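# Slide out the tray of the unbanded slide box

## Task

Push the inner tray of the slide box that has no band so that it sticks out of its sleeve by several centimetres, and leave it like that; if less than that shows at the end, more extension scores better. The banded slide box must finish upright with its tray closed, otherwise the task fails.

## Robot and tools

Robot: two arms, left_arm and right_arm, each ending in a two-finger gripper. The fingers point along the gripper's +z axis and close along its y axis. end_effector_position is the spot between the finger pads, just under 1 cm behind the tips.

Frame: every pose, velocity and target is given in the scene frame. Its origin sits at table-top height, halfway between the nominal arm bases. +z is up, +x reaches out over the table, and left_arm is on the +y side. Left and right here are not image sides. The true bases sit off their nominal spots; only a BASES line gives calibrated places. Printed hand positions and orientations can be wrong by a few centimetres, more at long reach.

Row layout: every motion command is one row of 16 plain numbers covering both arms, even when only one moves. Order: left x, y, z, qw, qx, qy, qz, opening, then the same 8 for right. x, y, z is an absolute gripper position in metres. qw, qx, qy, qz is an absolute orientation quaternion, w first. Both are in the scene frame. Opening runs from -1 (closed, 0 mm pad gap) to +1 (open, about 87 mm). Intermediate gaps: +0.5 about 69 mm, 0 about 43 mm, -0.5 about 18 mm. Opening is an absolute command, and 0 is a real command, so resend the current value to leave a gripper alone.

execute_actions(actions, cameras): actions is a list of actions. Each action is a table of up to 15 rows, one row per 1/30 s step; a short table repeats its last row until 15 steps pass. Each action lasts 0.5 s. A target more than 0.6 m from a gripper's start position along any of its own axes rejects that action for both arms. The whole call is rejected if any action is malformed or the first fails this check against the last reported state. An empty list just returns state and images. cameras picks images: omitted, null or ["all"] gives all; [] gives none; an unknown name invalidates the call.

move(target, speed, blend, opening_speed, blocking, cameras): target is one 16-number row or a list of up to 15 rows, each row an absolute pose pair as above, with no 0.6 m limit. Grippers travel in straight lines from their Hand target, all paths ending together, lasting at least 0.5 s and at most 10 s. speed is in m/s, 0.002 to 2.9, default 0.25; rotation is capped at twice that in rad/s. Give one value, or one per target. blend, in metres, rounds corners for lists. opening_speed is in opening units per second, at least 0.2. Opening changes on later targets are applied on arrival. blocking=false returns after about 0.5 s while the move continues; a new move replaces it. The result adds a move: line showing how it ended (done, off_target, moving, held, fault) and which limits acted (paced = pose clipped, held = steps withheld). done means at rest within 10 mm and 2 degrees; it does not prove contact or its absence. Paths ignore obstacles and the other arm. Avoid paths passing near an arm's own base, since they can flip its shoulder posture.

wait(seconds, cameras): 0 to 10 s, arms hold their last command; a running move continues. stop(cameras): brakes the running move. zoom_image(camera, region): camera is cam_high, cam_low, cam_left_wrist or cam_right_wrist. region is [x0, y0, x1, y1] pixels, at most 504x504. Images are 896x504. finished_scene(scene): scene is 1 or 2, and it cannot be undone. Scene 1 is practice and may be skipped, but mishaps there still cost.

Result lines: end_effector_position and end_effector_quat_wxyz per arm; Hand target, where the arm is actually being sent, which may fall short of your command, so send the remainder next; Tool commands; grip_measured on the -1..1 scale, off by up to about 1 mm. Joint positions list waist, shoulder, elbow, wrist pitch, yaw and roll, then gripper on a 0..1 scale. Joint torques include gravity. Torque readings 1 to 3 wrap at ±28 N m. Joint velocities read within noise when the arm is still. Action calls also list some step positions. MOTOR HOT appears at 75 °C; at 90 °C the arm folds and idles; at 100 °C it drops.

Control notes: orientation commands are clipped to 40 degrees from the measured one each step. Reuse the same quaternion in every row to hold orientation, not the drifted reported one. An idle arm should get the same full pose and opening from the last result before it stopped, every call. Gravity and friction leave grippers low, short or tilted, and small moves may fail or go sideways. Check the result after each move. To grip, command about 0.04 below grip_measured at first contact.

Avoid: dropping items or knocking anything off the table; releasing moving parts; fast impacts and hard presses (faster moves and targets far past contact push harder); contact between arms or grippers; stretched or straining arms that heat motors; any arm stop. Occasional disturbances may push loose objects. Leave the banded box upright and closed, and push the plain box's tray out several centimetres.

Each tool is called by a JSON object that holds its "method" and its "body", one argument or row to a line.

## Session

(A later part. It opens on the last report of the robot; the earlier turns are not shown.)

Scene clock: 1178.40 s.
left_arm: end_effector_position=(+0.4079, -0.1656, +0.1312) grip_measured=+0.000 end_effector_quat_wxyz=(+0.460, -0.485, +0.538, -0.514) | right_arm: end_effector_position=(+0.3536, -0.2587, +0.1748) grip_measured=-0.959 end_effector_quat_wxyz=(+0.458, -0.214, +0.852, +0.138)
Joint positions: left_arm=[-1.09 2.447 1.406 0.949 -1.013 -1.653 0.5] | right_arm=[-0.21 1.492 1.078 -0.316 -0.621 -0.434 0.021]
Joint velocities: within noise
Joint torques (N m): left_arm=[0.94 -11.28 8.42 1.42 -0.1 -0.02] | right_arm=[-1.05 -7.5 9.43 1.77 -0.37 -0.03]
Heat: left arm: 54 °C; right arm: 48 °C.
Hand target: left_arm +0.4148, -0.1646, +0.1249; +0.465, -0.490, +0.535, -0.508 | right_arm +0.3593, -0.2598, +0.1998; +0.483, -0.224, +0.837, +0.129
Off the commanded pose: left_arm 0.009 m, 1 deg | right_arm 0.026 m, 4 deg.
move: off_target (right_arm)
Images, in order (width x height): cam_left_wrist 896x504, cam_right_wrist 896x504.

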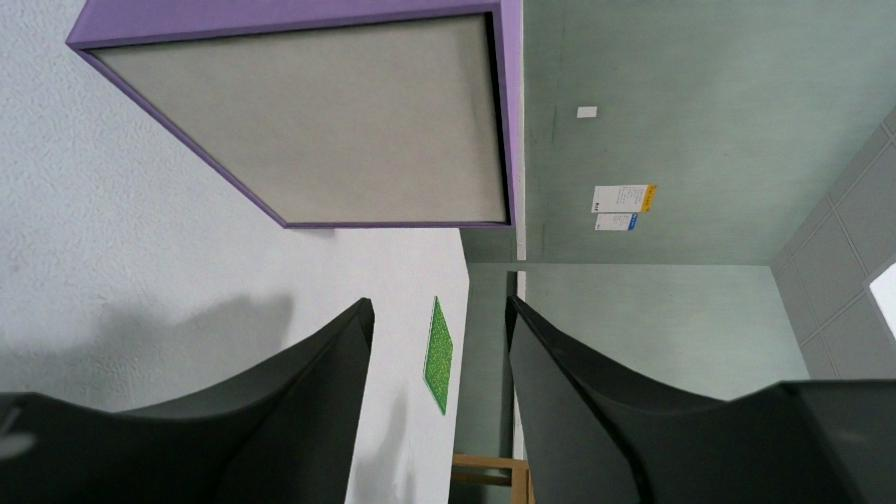

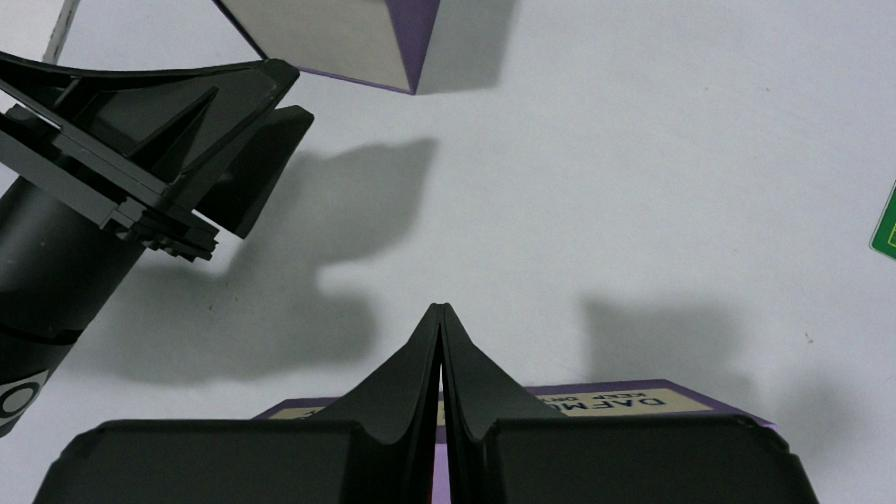

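{"method": "move", "body": {
  "target": [0.445,-0.15,0.153,0.465,-0.490,0.5348,-0.5075,0,0.36,-0.26,0.20,0.483,-0.2241,0.8365,0.1294,-1],
  "speed": 0.1,
  "cameras": ["cam_left_wrist","cam_right_wrist"]
}}

Scene clock: 1196.27 s.
left_arm: end_effector_position=(+0.4410, -0.1443, +0.1185) grip_measured=+0.000 end_effector_quat_wxyz=(+0.467, -0.487, +0.554, -0.488) | right_arm: end_effector_position=(+0.3536, -0.2587, +0.1748) grip_measured=-0.959 end_effector_quat_wxyz=(+0.458, -0.214, +0.851, +0.138)
Joint positions: left_arm=[-1.012 2.447 1.406 0.889 -0.952 -1.653 0.5] | right_arm=[-0.21 1.492 1.078 -0.316 -0.621 -0.434 0.021]
Joint velocities: within noise
Joint torques (N m): left_arm=[0.05 -18.13 8.55 1.37 -0.05 0.09] | right_arm=[-1.06 -7.5 9.43 1.77 -0.37 -0.03]
Heat: left arm: 50 °C; right arm: 49 °C.
Hand target: left_arm +0.4445, -0.1491, +0.1528; +0.465, -0.490, +0.535, -0.508 | right_arm +0.3593, -0.2598, +0.1998; +0.483, -0.224, +0.836, +0.129
Off the commanded pose: left_arm 0.035 m, 3 deg | right_arm 0.026 m, 4 deg.
move: off_target (left_arm, right_arm)
Images, in order (width x height): cam_left_wrist 896x504, cam_right_wrist 896x504.

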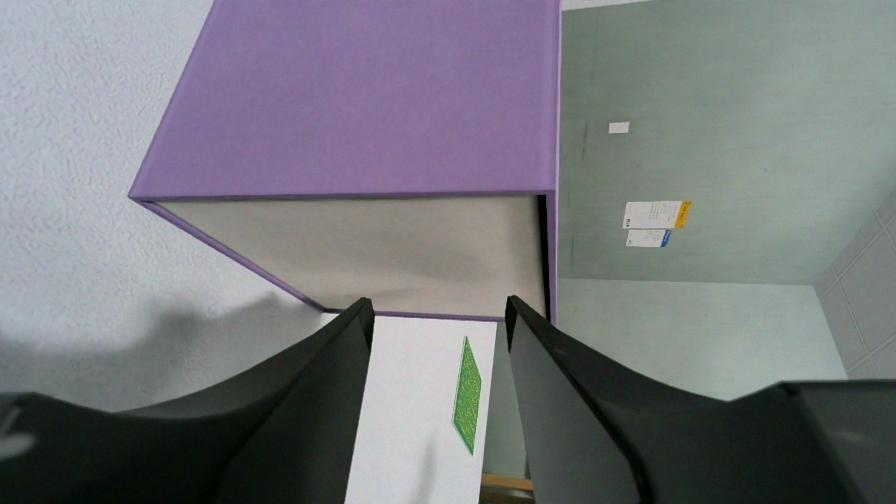

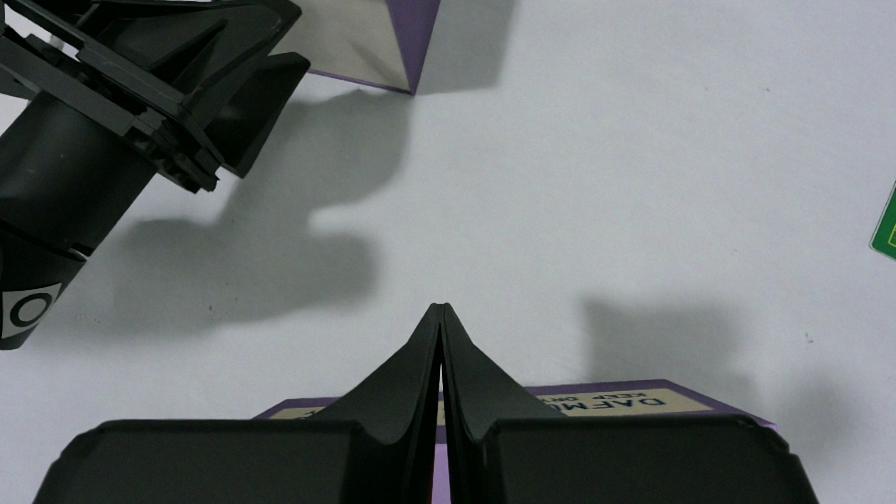

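{"method": "move", "body": {
  "target": [0.425,-0.095,0.172,0.465,-0.490,0.5348,-0.5075,0,0.36,-0.26,0.20,0.483,-0.2241,0.8365,0.1294,-1],
  "speed": 0.1,
  "cameras": ["cam_left_wrist","cam_right_wrist"]
}}

Scene clock: 1207.67 s.
left_arm: end_effector_position=(+0.4241, -0.0996, +0.1485) grip_measured=+0.000 end_effector_quat_wxyz=(+0.464, -0.488, +0.549, -0.495) | right_arm: end_effector_position=(+0.3536, -0.2587, +0.1748) grip_measured=-0.959 end_effector_quat_wxyz=(+0.458, -0.214, +0.851, +0.138)
Joint positions: left_arm=[-0.992 2.249 1.151 0.964 -0.928 -1.652 0.5] | right_arm=[-0.21 1.492 1.078 -0.316 -0.621 -0.434 0.021]
Joint velocities: within noise
Joint torques (N m): left_arm=[0.68 -16.87 4.71 1.63 0.02 0.11] | right_arm=[-1.05 -7.49 9.43 1.77 -0.37 -0.03]
Heat: left arm: 51 °C; right arm: 50 °C.
Hand target: left_arm +0.4253, -0.0952, +0.1715; +0.465, -0.490, +0.535, -0.507 | right_arm +0.3593, -0.2599, +0.1998; +0.483, -0.224, +0.836, +0.129
Off the commanded pose: left_arm 0.024 m, 2 deg | right_arm 0.026 m, 4 deg.
move: off_target (left_arm, right_arm)
Images, in order (width x height): cam_left_wrist 896x504, cam_right_wrist 896x504.

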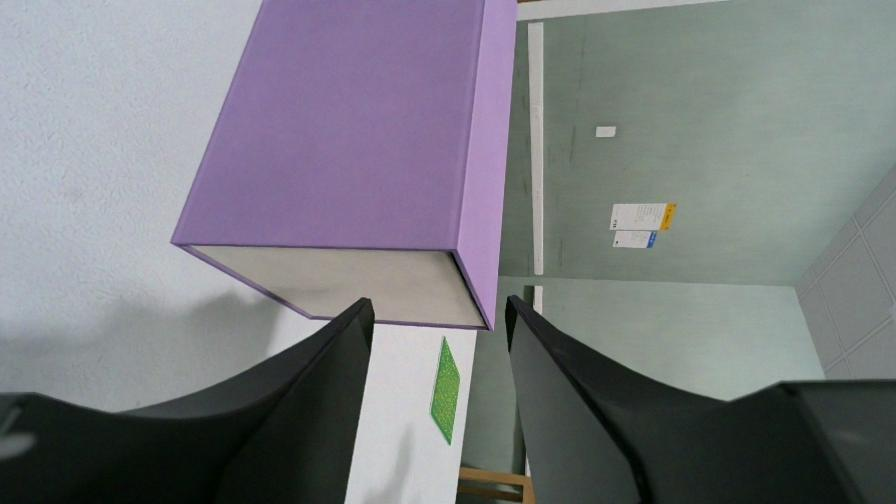

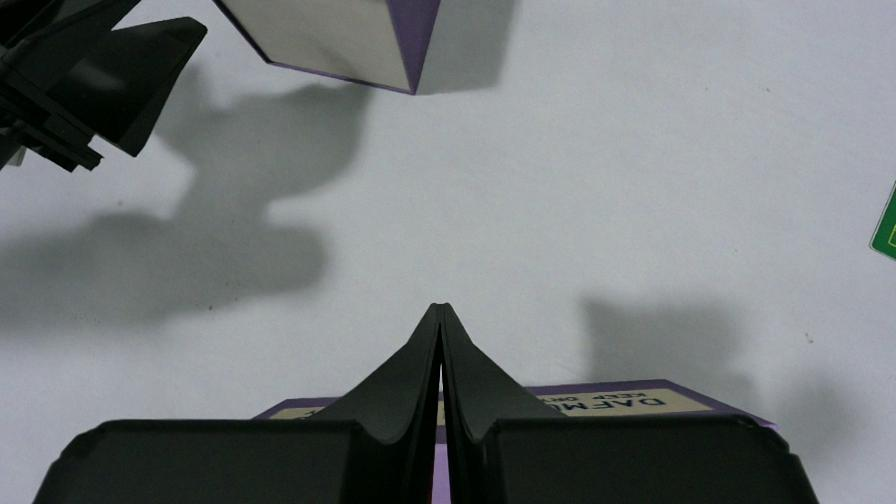

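{"method": "move", "body": {
  "target": [0.44,-0.13,0.181,0.465,-0.490,0.5348,-0.5075,0,0.36,-0.26,0.20,0.483,-0.2241,0.8365,0.1294,-1],
  "speed": 0.1,
  "cameras": ["cam_left_wrist","cam_right_wrist"]
}}

Scene clock: 1233.07 s.
left_arm: end_effector_position=(+0.4394, -0.1253, +0.1875) grip_measured=+0.000 end_effector_quat_wxyz=(+0.460, -0.491, +0.532, -0.514) | right_arm: end_effector_position=(+0.3536, -0.2587, +0.1748) grip_measured=-0.959 end_effector_quat_wxyz=(+0.458, -0.214, +0.851, +0.138)
Joint positions: left_arm=[-0.992 2.253 1.312 0.862 -0.927 -1.651 0.5] | right_arm=[-0.21 1.492 1.078 -0.316 -0.621 -0.434 0.021]
Joint velocities: within noise
Joint torques (N m): left_arm=[-0.53 -10.47 8.8 1.38 -0.14 0.1] | right_arm=[-1.03 -7.5 9.43 1.76 -0.37 -0.04]
Heat: left arm: 54 °C; right arm: 51 °C.
Hand target: left_arm +0.4398, -0.1298, +0.1809; +0.465, -0.490, +0.535, -0.508 | right_arm +0.3593, -0.2599, +0.1998; +0.483, -0.224, +0.837, +0.129
Off the commanded pose: left_arm 0.008 m, 1 deg | right_arm 0.026 m, 4 deg.
move: off_target (right_arm)
Images, in order (width x height): cam_left_wrist 896x504, cam_right_wrist 896x504.

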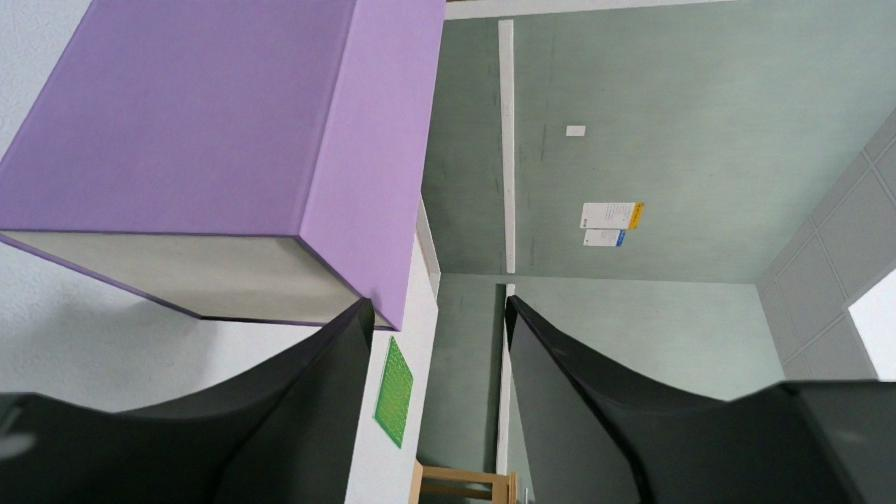

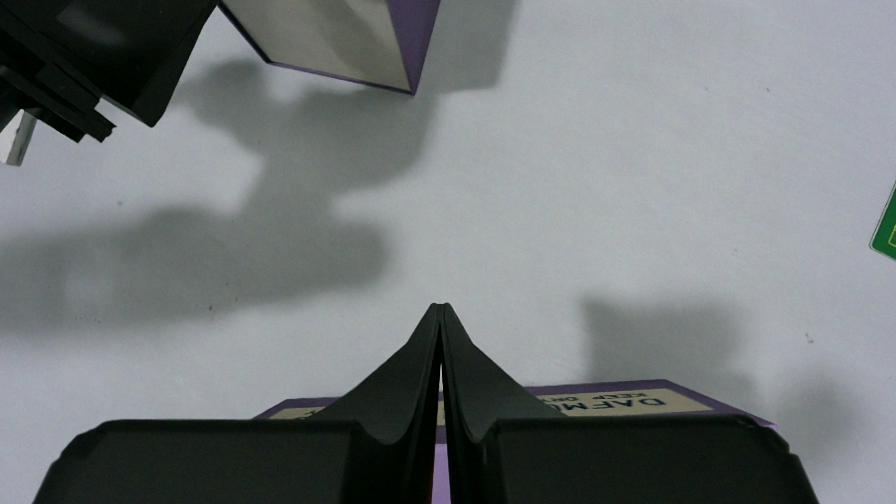

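{"method": "move", "body": {
  "target": [0.44,-0.13,0.150,0.465,-0.490,0.5348,-0.5075,0,0.36,-0.26,0.20,0.483,-0.2241,0.8365,0.1294,-1],
  "speed": 0.1,
  "cameras": ["cam_left_wrist"]
}}

Scene clock: 1249.57 s.
left_arm: end_effector_position=(+0.4405, -0.1270, +0.1546) grip_measured=+0.000 end_effector_quat_wxyz=(+0.461, -0.490, +0.537, -0.509) | right_arm: end_effector_position=(+0.3536, -0.2587, +0.1748) grip_measured=-0.959 end_effector_quat_wxyz=(+0.458, -0.214, +0.851, +0.138)
Joint positions: left_arm=[-0.992 2.336 1.312 0.929 -0.927 -1.651 0.5] | right_arm=[-0.21 1.492 1.078 -0.316 -0.621 -0.434 0.021]
Joint velocities: within noise
Joint torques (N m): left_arm=[-0.55 -11.02 7.43 1.58 -0.12 0.14] | right_arm=[-1.06 -7.5 9.44 1.76 -0.37 -0.03]
Heat: left arm: 51 °C; right arm: 51 °C.
Hand target: left_arm +0.4399, -0.1299, +0.1499; +0.465, -0.490, +0.535, -0.507 | right_arm +0.3593, -0.2599, +0.1998; +0.483, -0.224, +0.837, +0.129
Off the commanded pose: left_arm 0.005 m, 1 deg | right_arm 0.026 m, 4 deg.
move: off_target (right_arm)
Images, in order (width x height): cam_left_wrist 896x504.

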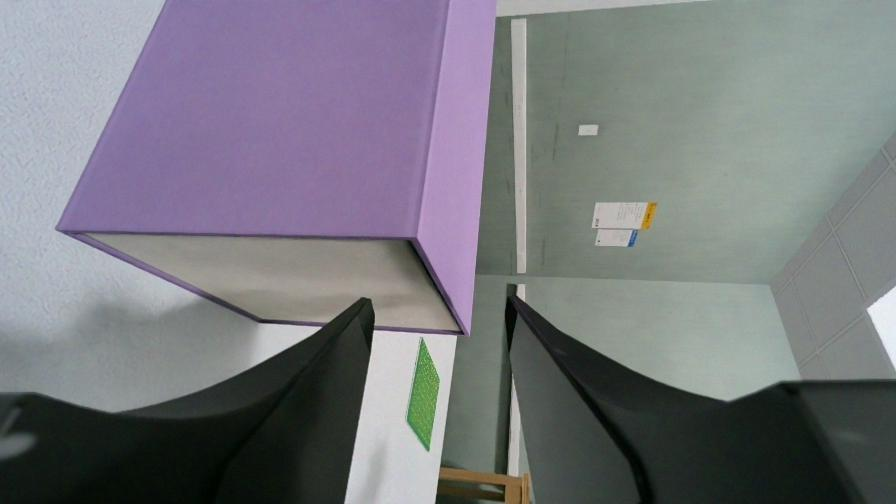

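{"method": "move", "body": {
  "target": [0.462,-0.133,0.150,0.465,-0.490,0.5348,-0.5075,0,0.36,-0.26,0.20,0.483,-0.2241,0.8365,0.1294,-1],
  "speed": 0.05,
  "cameras": ["cam_left_wrist","cam_right_wrist"]
}}

Scene clock: 1256.53 s.
left_arm: end_effector_position=(+0.4545, -0.1326, +0.1567) grip_measured=+0.000 end_effector_quat_wxyz=(+0.459, -0.490, +0.533, -0.515) | right_arm: end_effector_position=(+0.3536, -0.2586, +0.1749) grip_measured=-0.959 end_effector_quat_wxyz=(+0.458, -0.214, +0.851, +0.138)
Joint positions: left_arm=[-0.972 2.37 1.375 0.916 -0.903 -1.649 0.5] | right_arm=[-0.21 1.492 1.078 -0.316 -0.621 -0.434 0.021]
Joint velocities: within noise
Joint torques (N m): left_arm=[0.94 -11.12 9.03 1.45 -0.01 0.14] | right_arm=[-1.05 -7.49 9.43 1.77 -0.37 -0.03]
Heat: left arm: 50 °C; right arm: 52 °C.
Hand target: left_arm +0.4617, -0.1326, +0.1501; +0.465, -0.490, +0.535, -0.508 | right_arm +0.3593, -0.2598, +0.1998; +0.483, -0.224, +0.836, +0.129
Off the commanded pose: left_arm 0.010 m, 1 deg | right_arm 0.026 m, 4 deg.
move: off_target (right_arm)
Images, in order (width x height): cam_left_wrist 896x504, cam_right_wrist 896x504.

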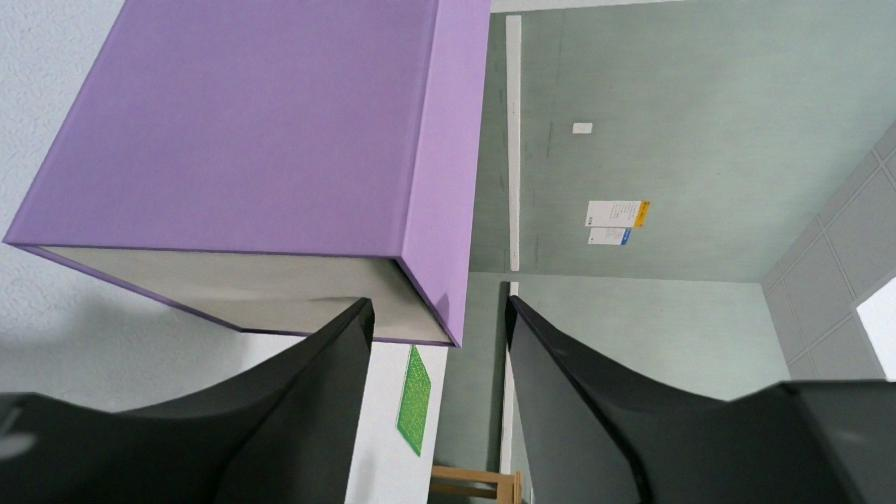

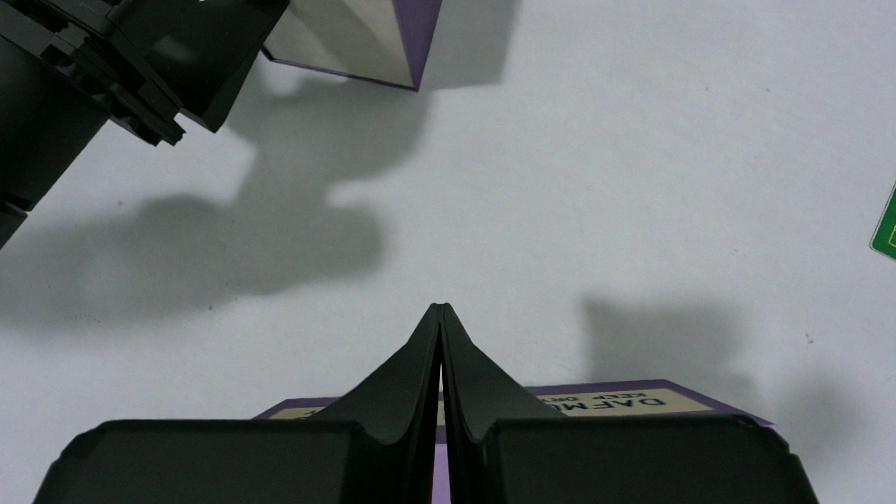

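{"method": "move", "body": {
  "target": [0.463,-0.133,0.148,0.465,-0.490,0.5348,-0.5075,-1,0.36,-0.26,0.20,0.483,-0.2241,0.8365,0.1294,-1],
  "opening_speed": 0.6,
  "cameras": ["cam_left_wrist","cam_right_wrist"]
}}

Scene clock: 1271.03 s.
left_arm: end_effector_position=(+0.4548, -0.1355, +0.1549) grip_measured=-0.968 end_effector_quat_wxyz=(+0.456, -0.488, +0.535, -0.517) | right_arm: end_effector_position=(+0.3536, -0.2586, +0.1749) grip_measured=-0.959 end_effector_quat_wxyz=(+0.458, -0.214, +0.851, +0.138)
Joint positions: left_arm=[-0.972 2.379 1.383 0.919 -0.893 -1.647 0.016] | right_arm=[-0.21 1.492 1.078 -0.316 -0.621 -0.434 0.021]
Joint velocities: within noise
Joint torques (N m): left_arm=[1.22 -11.29 8.55 1.46 -0.07 0.14] | right_arm=[-1.06 -7.49 9.43 1.77 -0.37 -0.03]
Heat: left arm: 48 °C; right arm: 52 °C.
Hand target: left_arm +0.4626, -0.1326, +0.1479; +0.465, -0.490, +0.535, -0.507 | right_arm +0.3593, -0.2598, +0.1998; +0.483, -0.224, +0.836, +0.129
Off the commanded pose: left_arm 0.011 m, 2 deg | right_arm 0.026 m, 4 deg.
move: off_target (left_arm, right_arm)
Images, in order (width x height): cam_left_wrist 896x504, cam_right_wrist 896x504.

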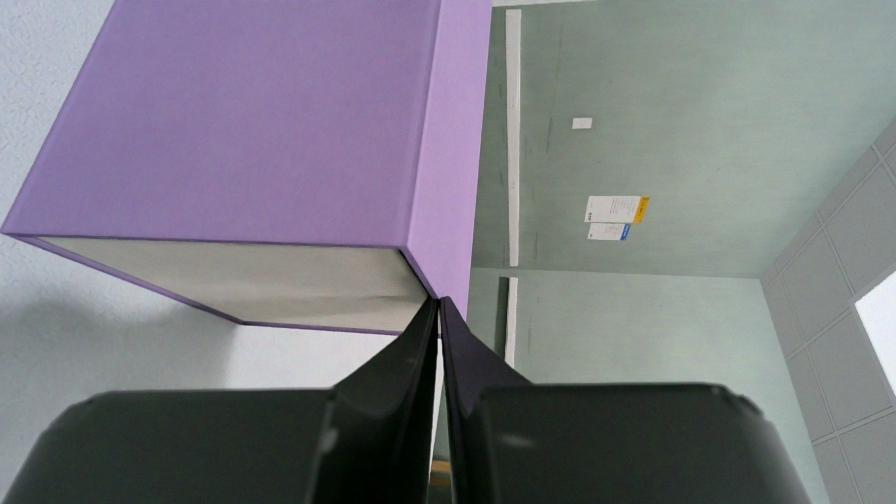

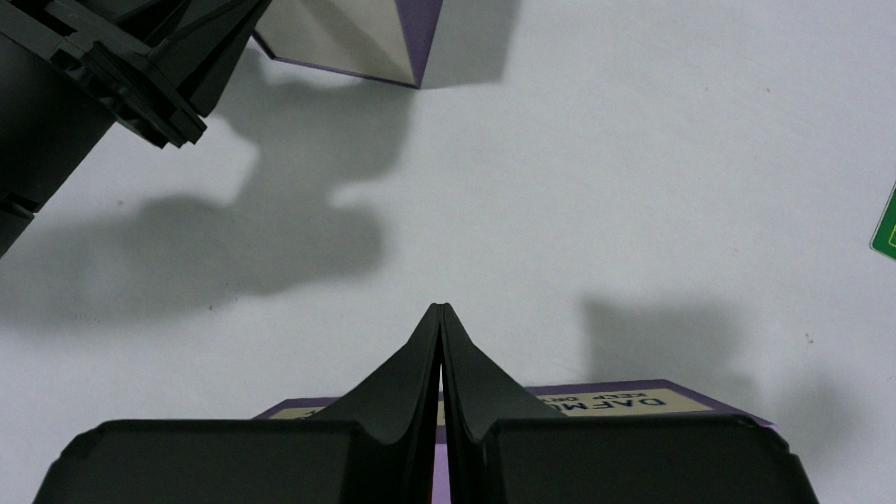

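{"method": "move", "body": {
  "target": [0.46,-0.133,0.150,0.465,-0.490,0.5348,-0.5075,-1,0.40,-0.19,0.11,0.483,-0.2241,0.8365,0.1294,-1],
  "speed": 0.15,
  "cameras": ["cam_left_wrist","cam_right_wrist","cam_high"]
}}

Scene clock: 1283.07 s.
left_arm: end_effector_position=(+0.4548, -0.1355, +0.1549) grip_measured=-0.968 end_effector_quat_wxyz=(+0.456, -0.488, +0.535, -0.518) | right_arm: end_effector_position=(+0.3978, -0.1893, +0.1103) grip_measured=-0.959 end_effector_quat_wxyz=(+0.477, -0.228, +0.838, +0.135)
Joint positions: left_arm=[-0.972 2.379 1.383 0.919 -0.893 -1.648 0.016] | right_arm=[0.016 1.689 0.957 0.129 -0.46 -0.287 0.021]
Joint velocities: within noise
Joint torques (N m): left_arm=[0.66 -12.4 7.91 1.39 -0.16 0.18] | right_arm=[-0.46 -6.58 5.08 2.31 -0.09 0.12]
Heat: left arm: 47 °C; right arm: 52 °C.
Hand target: left_arm +0.4598, -0.1328, +0.1499; +0.465, -0.490, +0.535, -0.508 | right_arm +0.3999, -0.1901, +0.1101; +0.483, -0.224, +0.837, +0.130
Off the commanded pose: left_arm 0.008 m, 2 deg | right_arm 0.002 m, 1 deg.
move: done
Images, in order (width x height): cam_high 896x504, cam_left_wrist 896x504, cam_right_wrist 896x504.

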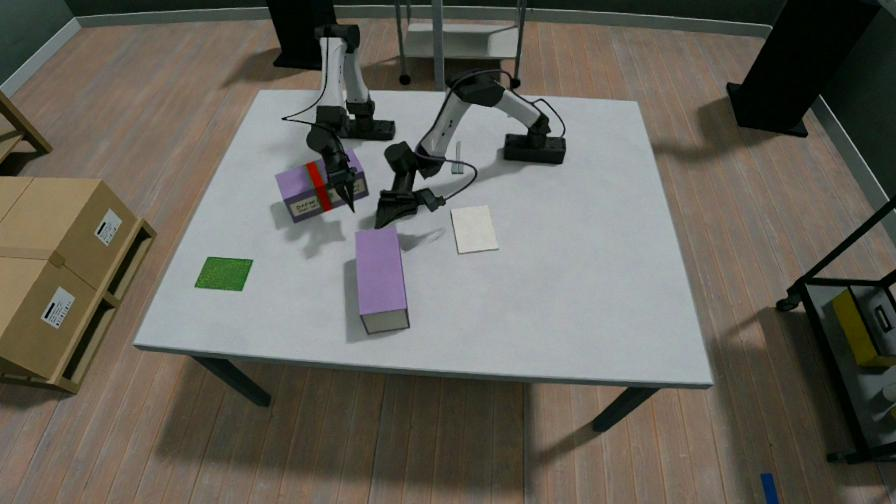

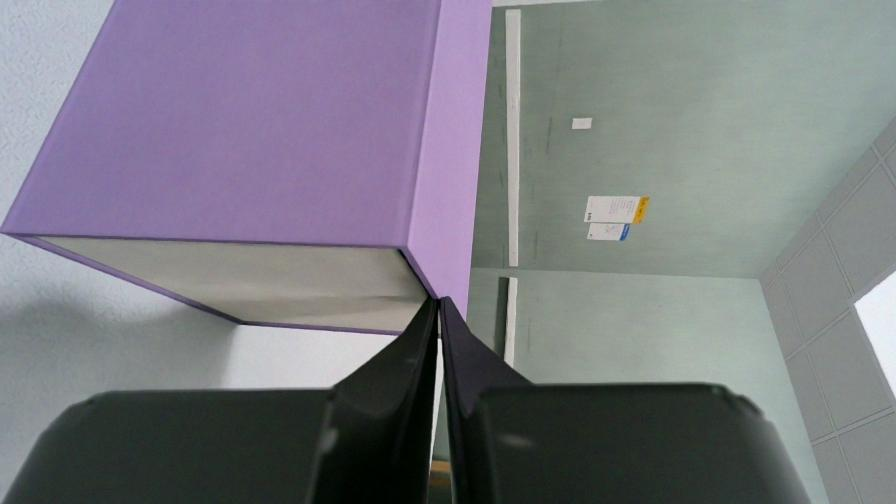

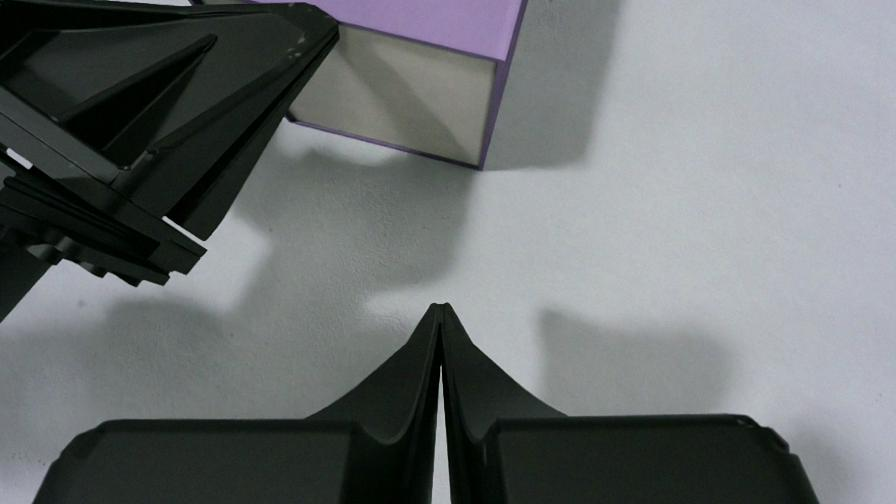

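{"method": "move", "body": {
  "target": [
    [0.46,-0.133,0.150,0.465,-0.490,0.5348,-0.5075,-1,0.37,-0.205,0.15,0.2314,0.4261,0.7686,0.4173,-1],
    [0.46,-0.133,0.150,0.465,-0.490,0.5348,-0.5075,-1,0.41,-0.17,0.10,0.2314,0.4261,0.7686,0.4173,-1]
  ],
  "speed": 0.3
}}

Scene clock: 1316.93 s.
left_arm: end_effector_position=(+0.4548, -0.1355, +0.1549) grip_measured=-0.968 end_effector_quat_wxyz=(+0.456, -0.488, +0.535, -0.518) | right_arm: end_effector_position=(+0.3945, -0.1673, +0.0851) grip_measured=-0.959 end_effector_quat_wxyz=(+0.205, +0.433, +0.776, +0.410)
Joint positions: left_arm=[-0.972 2.379 1.383 0.919 -0.893 -1.649 0.016] | right_arm=[-0.06 1.849 0.957 0.153 -0.535 1.183 0.021]
Joint velocities: within noise
Joint torques (N m): left_arm=[0.51 -12.18 7.75 1.47 -0.1 0.16] | right_arm=[-0.69 -7.66 7.83 2.14 -0.06 0.05]
Heat: left arm: 46 °C; right arm: 46 °C.
Hand target: left_arm +0.4598, -0.1328, +0.1499; +0.465, -0.490, +0.535, -0.508 | right_arm +0.4090, -0.1702, +0.1005; +0.231, +0.426, +0.768, +0.417
Off the commanded pose: left_arm 0.008 m, 2 deg | right_arm 0.022 m, 3 deg.
move: off_target (right_arm)

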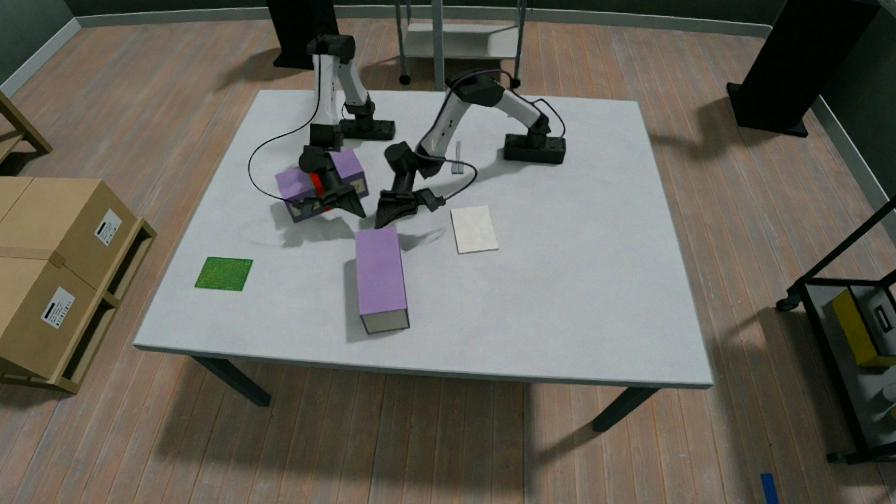

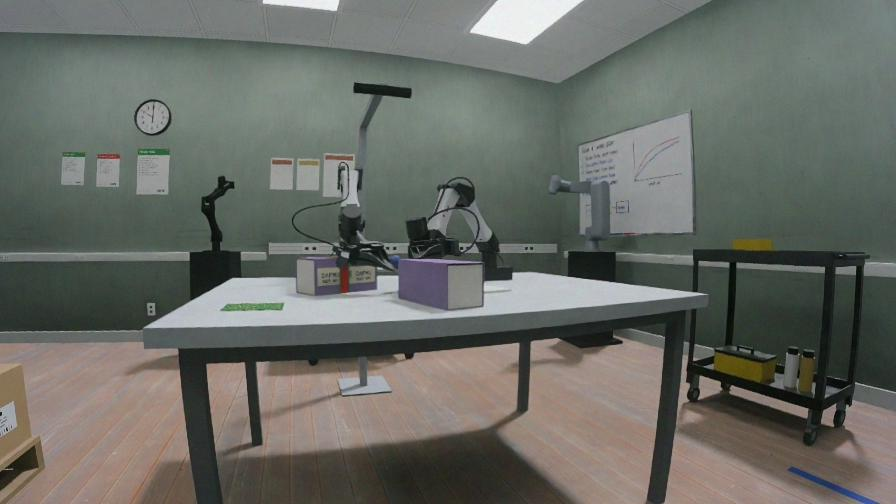

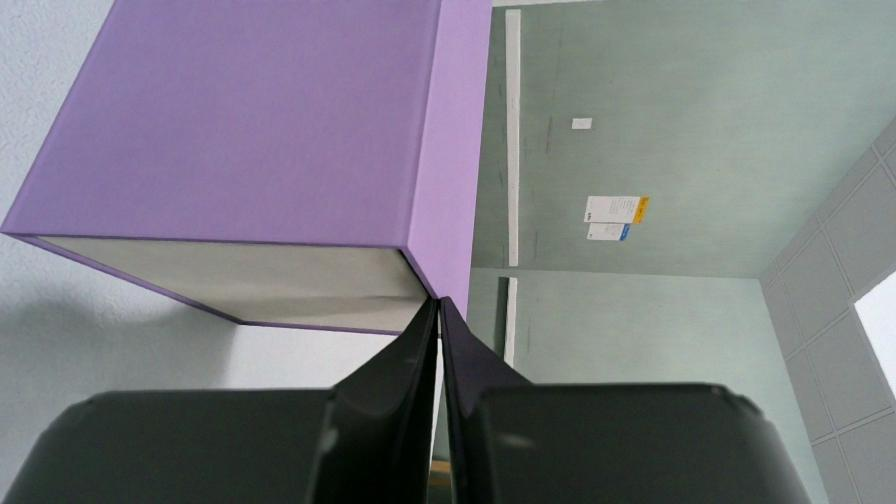

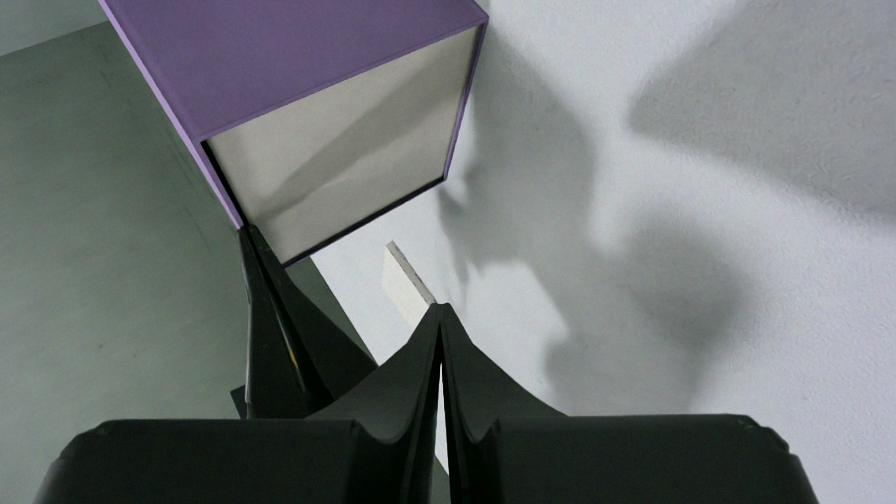

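{"method": "move", "body": {
  "target": [0.46,-0.133,0.150,0.465,-0.490,0.5348,-0.5075,-1,0.44,-0.152,0.095,0.2314,0.4261,0.7686,0.4173,-1],
  "speed": 0.08,
  "cameras": ["cam_right_wrist"]
}}

Scene clock: 1327.63 s.
left_arm: end_effector_position=(+0.4548, -0.1355, +0.1549) grip_measured=-0.968 end_effector_quat_wxyz=(+0.456, -0.488, +0.535, -0.518) | right_arm: end_effector_position=(+0.4241, -0.1516, +0.0817) grip_measured=-0.959 end_effector_quat_wxyz=(+0.208, +0.433, +0.775, +0.410)
Joint positions: left_arm=[-0.972 2.379 1.383 0.919 -0.893 -1.649 0.016] | right_arm=[-0.011 1.946 1.07 0.161 -0.494 1.22 0.021]
Joint velocities: within noise
Joint torques (N m): left_arm=[0.72 -12.36 7.87 1.39 -0.12 0.17] | right_arm=[-0.4 -7.79 8.35 2.15 -0.04 0.08]
Heat: left arm: 46 °C; right arm: 46 °C.
Hand target: left_arm +0.4598, -0.1328, +0.1499; +0.465, -0.490, +0.535, -0.508 | right_arm +0.4390, -0.1522, +0.0957; +0.231, +0.426, +0.768, +0.418
Off the commanded pose: left_arm 0.008 m, 2 deg | right_arm 0.021 m, 3 deg.
move: off_target (right_arm)
Images, in order (width x height): cam_right_wrist 896x504.

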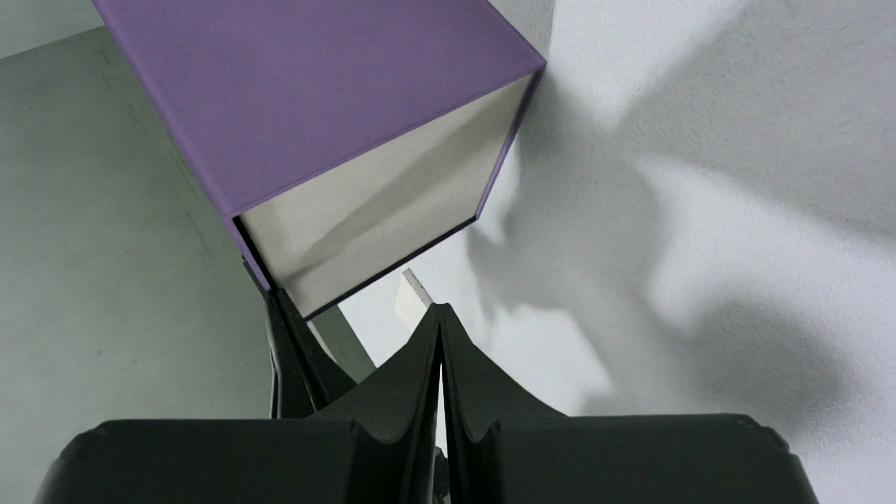

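{"method": "move", "body": {
  "target": [0.46,-0.133,0.150,0.465,-0.490,0.5348,-0.5075,-1,0.465,-0.147,0.10,0.2314,0.4261,0.7686,0.4173,-1],
  "speed": 0.06,
  "cameras": ["cam_right_wrist"]
}}

Scene clock: 1335.00 s.
left_arm: end_effector_position=(+0.4548, -0.1355, +0.1549) grip_measured=-0.968 end_effector_quat_wxyz=(+0.456, -0.488, +0.535, -0.518) | right_arm: end_effector_position=(+0.4543, -0.1478, +0.0901) grip_measured=-0.959 end_effector_quat_wxyz=(+0.219, +0.428, +0.772, +0.415)
Joint positions: left_arm=[-0.972 2.379 1.383 0.919 -0.893 -1.649 0.016] | right_arm=[0.001 2.018 1.199 0.137 -0.482 1.23 0.021]
Joint velocities: within noise
Joint torques (N m): left_arm=[0.53 -12.26 7.75 1.46 -0.12 0.14] | right_arm=[-0.24 -8.44 8.57 1.89 -0.03 0.06]
Heat: left arm: 46 °C; right arm: 46 °C.
Hand target: left_arm +0.4598, -0.1328, +0.1499; +0.465, -0.490, +0.535, -0.508 | right_arm +0.4644, -0.1470, +0.1001; +0.231, +0.426, +0.768, +0.417
Off the commanded pose: left_arm 0.008 m, 2 deg | right_arm 0.015 m, 1 deg.
move: off_target (right_arm)
Images, in order (width x height): cam_right_wrist 896x504.

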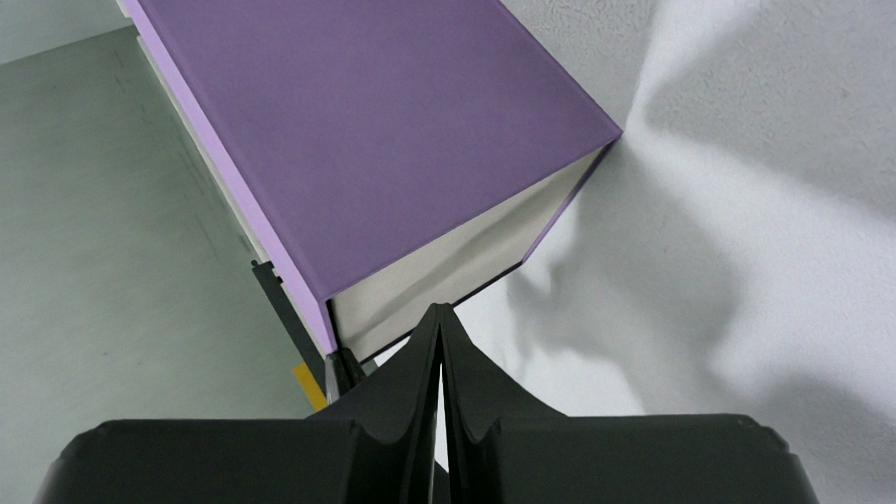

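{"method": "move", "body": {
  "target": [0.458,-0.133,0.150,0.465,-0.490,0.5348,-0.5075,-1,0.487,-0.143,0.10,0.2314,0.4261,0.7686,0.4173,-1],
  "speed": 0.05,
  "cameras": ["cam_right_wrist","cam_left_wrist"]
}}

Scene clock: 1346.30 s.
left_arm: end_effector_position=(+0.4548, -0.1354, +0.1547) grip_measured=-1.000 end_effector_quat_wxyz=(+0.456, -0.488, +0.535, -0.517) | right_arm: end_effector_position=(+0.4750, -0.1444, +0.0890) grip_measured=-0.959 end_effector_quat_wxyz=(+0.217, +0.429, +0.773, +0.414)
Joint positions: left_arm=[-0.972 2.379 1.383 0.918 -0.894 -1.649 0] | right_arm=[0.009 2.089 1.307 0.095 -0.477 1.236 0.021]
Joint velocities: within noise
Joint torques (N m): left_arm=[0.34 -12.78 7.08 1.45 -0.17 0.09] | right_arm=[-0.16 -8.95 8.84 1.92 -0.01 0.05]
Heat: left arm: 45 °C; right arm: 46 °C.
Hand target: left_arm +0.4579, -0.1329, +0.1499; +0.465, -0.490, +0.535, -0.508 | right_arm +0.4863, -0.1432, +0.1003; +0.231, +0.426, +0.768, +0.418
Off the commanded pose: left_arm 0.006 m, 2 deg | right_arm 0.016 m, 2 deg.
move: off_target (right_arm)
Images, in order (width x height): cam_left_wrist 896x504, cam_right_wrist 896x504.

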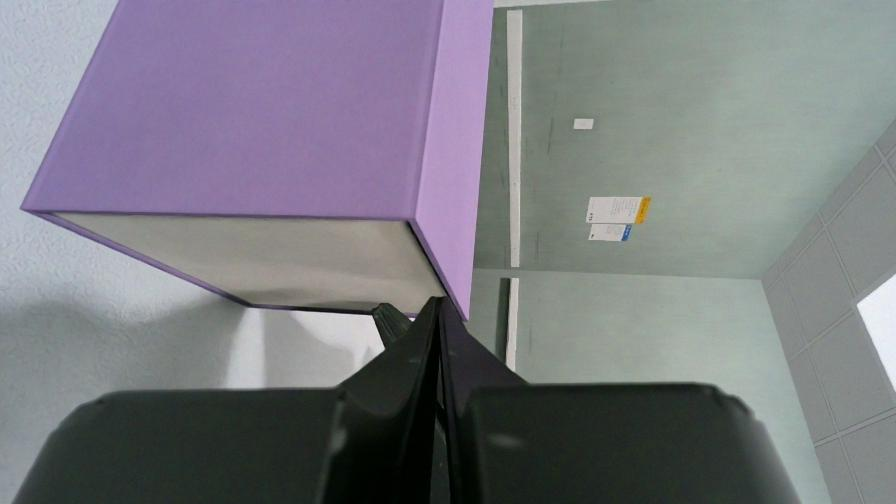

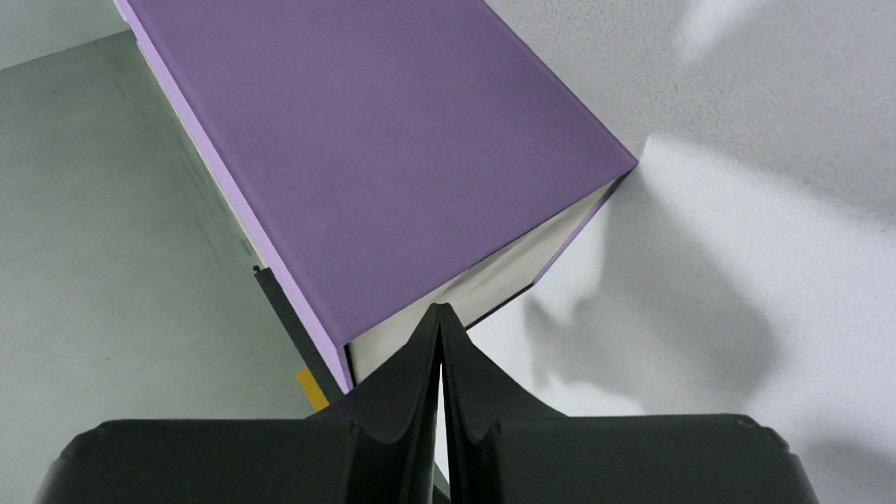

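{"method": "move", "body": {
  "target": [
    [0.45,-0.133,0.152,0.465,-0.490,0.5348,-0.5075,-1,0.45,-0.155,0.10,0.2314,0.4261,0.7686,0.4173,-1],
    [0.45,-0.133,0.154,0.465,-0.490,0.5348,-0.5075,-0.2,0.41,-0.17,0.10,0.2314,0.4261,0.7686,0.4173,-1],
    [0.475,-0.133,0.154,0.465,-0.490,0.5348,-0.5075,-0.2,0.41,-0.17,0.10,0.2314,0.4261,0.7686,0.4173,-1]
  ],
  "speed": 0.06
}}

Scene clock: 1404.30 s.
left_arm: end_effector_position=(+0.4680, -0.1321, +0.1610) grip_measured=-0.200 end_effector_quat_wxyz=(+0.459, -0.491, +0.533, -0.514) | right_arm: end_effector_position=(+0.4092, -0.1694, +0.0842) grip_measured=-0.959 end_effector_quat_wxyz=(+0.213, +0.440, +0.773, +0.404)
Joint positions: left_arm=[-0.948 2.379 1.417 0.886 -0.88 -1.645 0.4] | right_arm=[-0.054 1.886 1.004 0.154 -0.506 1.195 0.021]
Joint velocities: within noise
Joint torques (N m): left_arm=[0.94 -11.12 8.94 1.5 -0.04 0.1] | right_arm=[-1.09 -10.55 4.36 2.15 -0.29 -0.08]
Heat: left arm: 46 °C; right arm: 50 °C.
Hand target: left_arm +0.4747, -0.1325, +0.1540; +0.465, -0.490, +0.535, -0.508 | right_arm +0.4101, -0.1699, +0.0998; +0.231, +0.426, +0.769, +0.417
Off the commanded pose: left_arm 0.010 m, 1 deg | right_arm 0.016 m, 3 deg.
move: off_target (right_arm)

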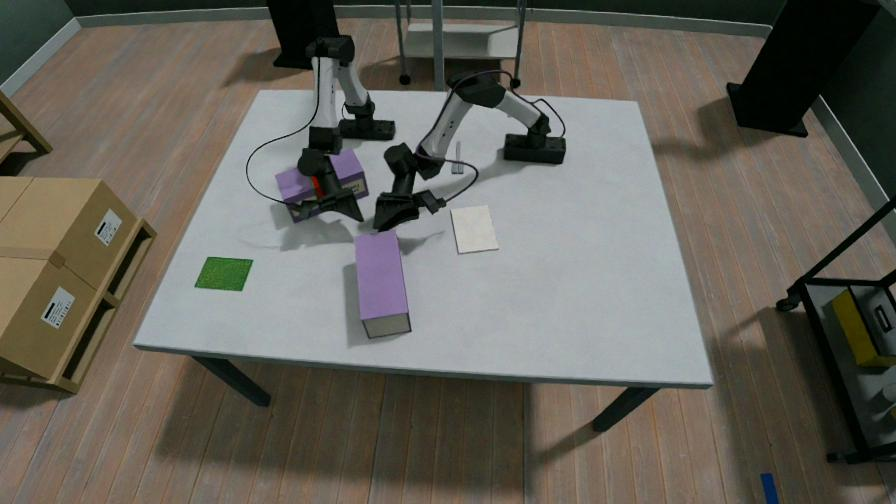

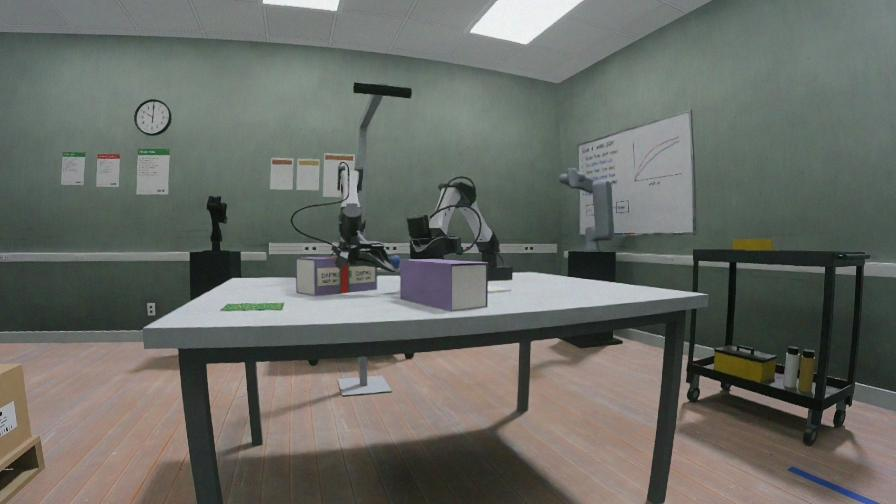

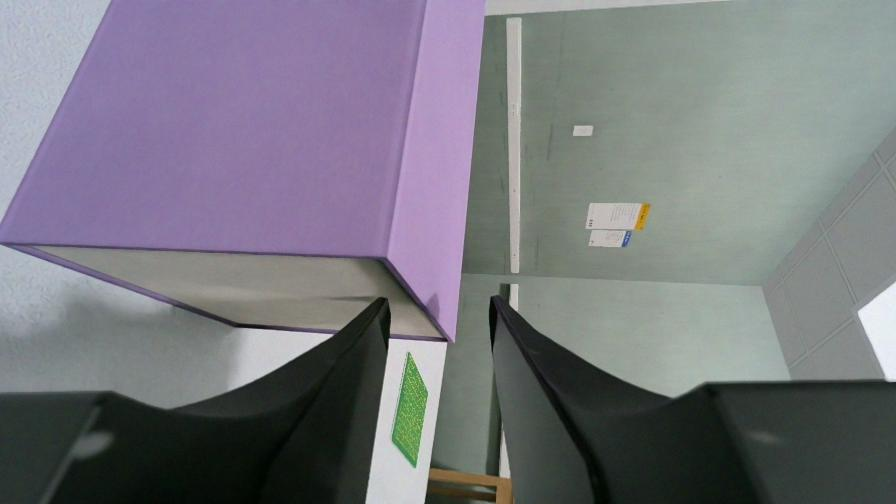

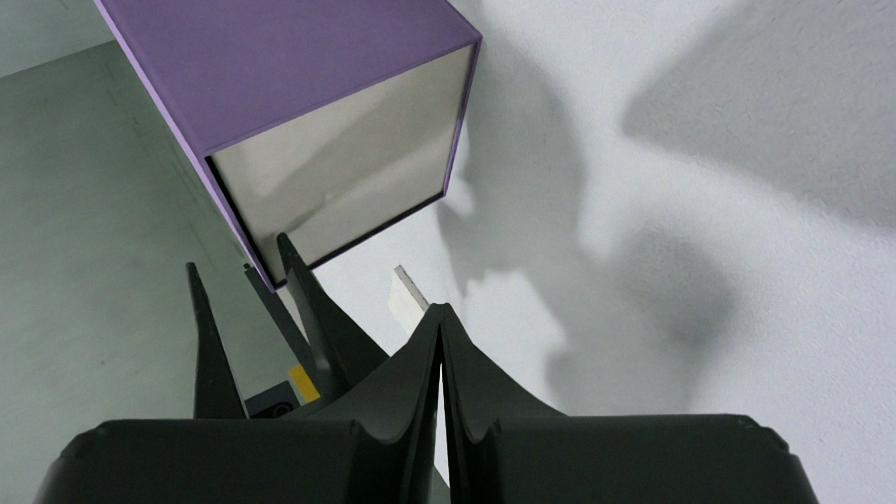

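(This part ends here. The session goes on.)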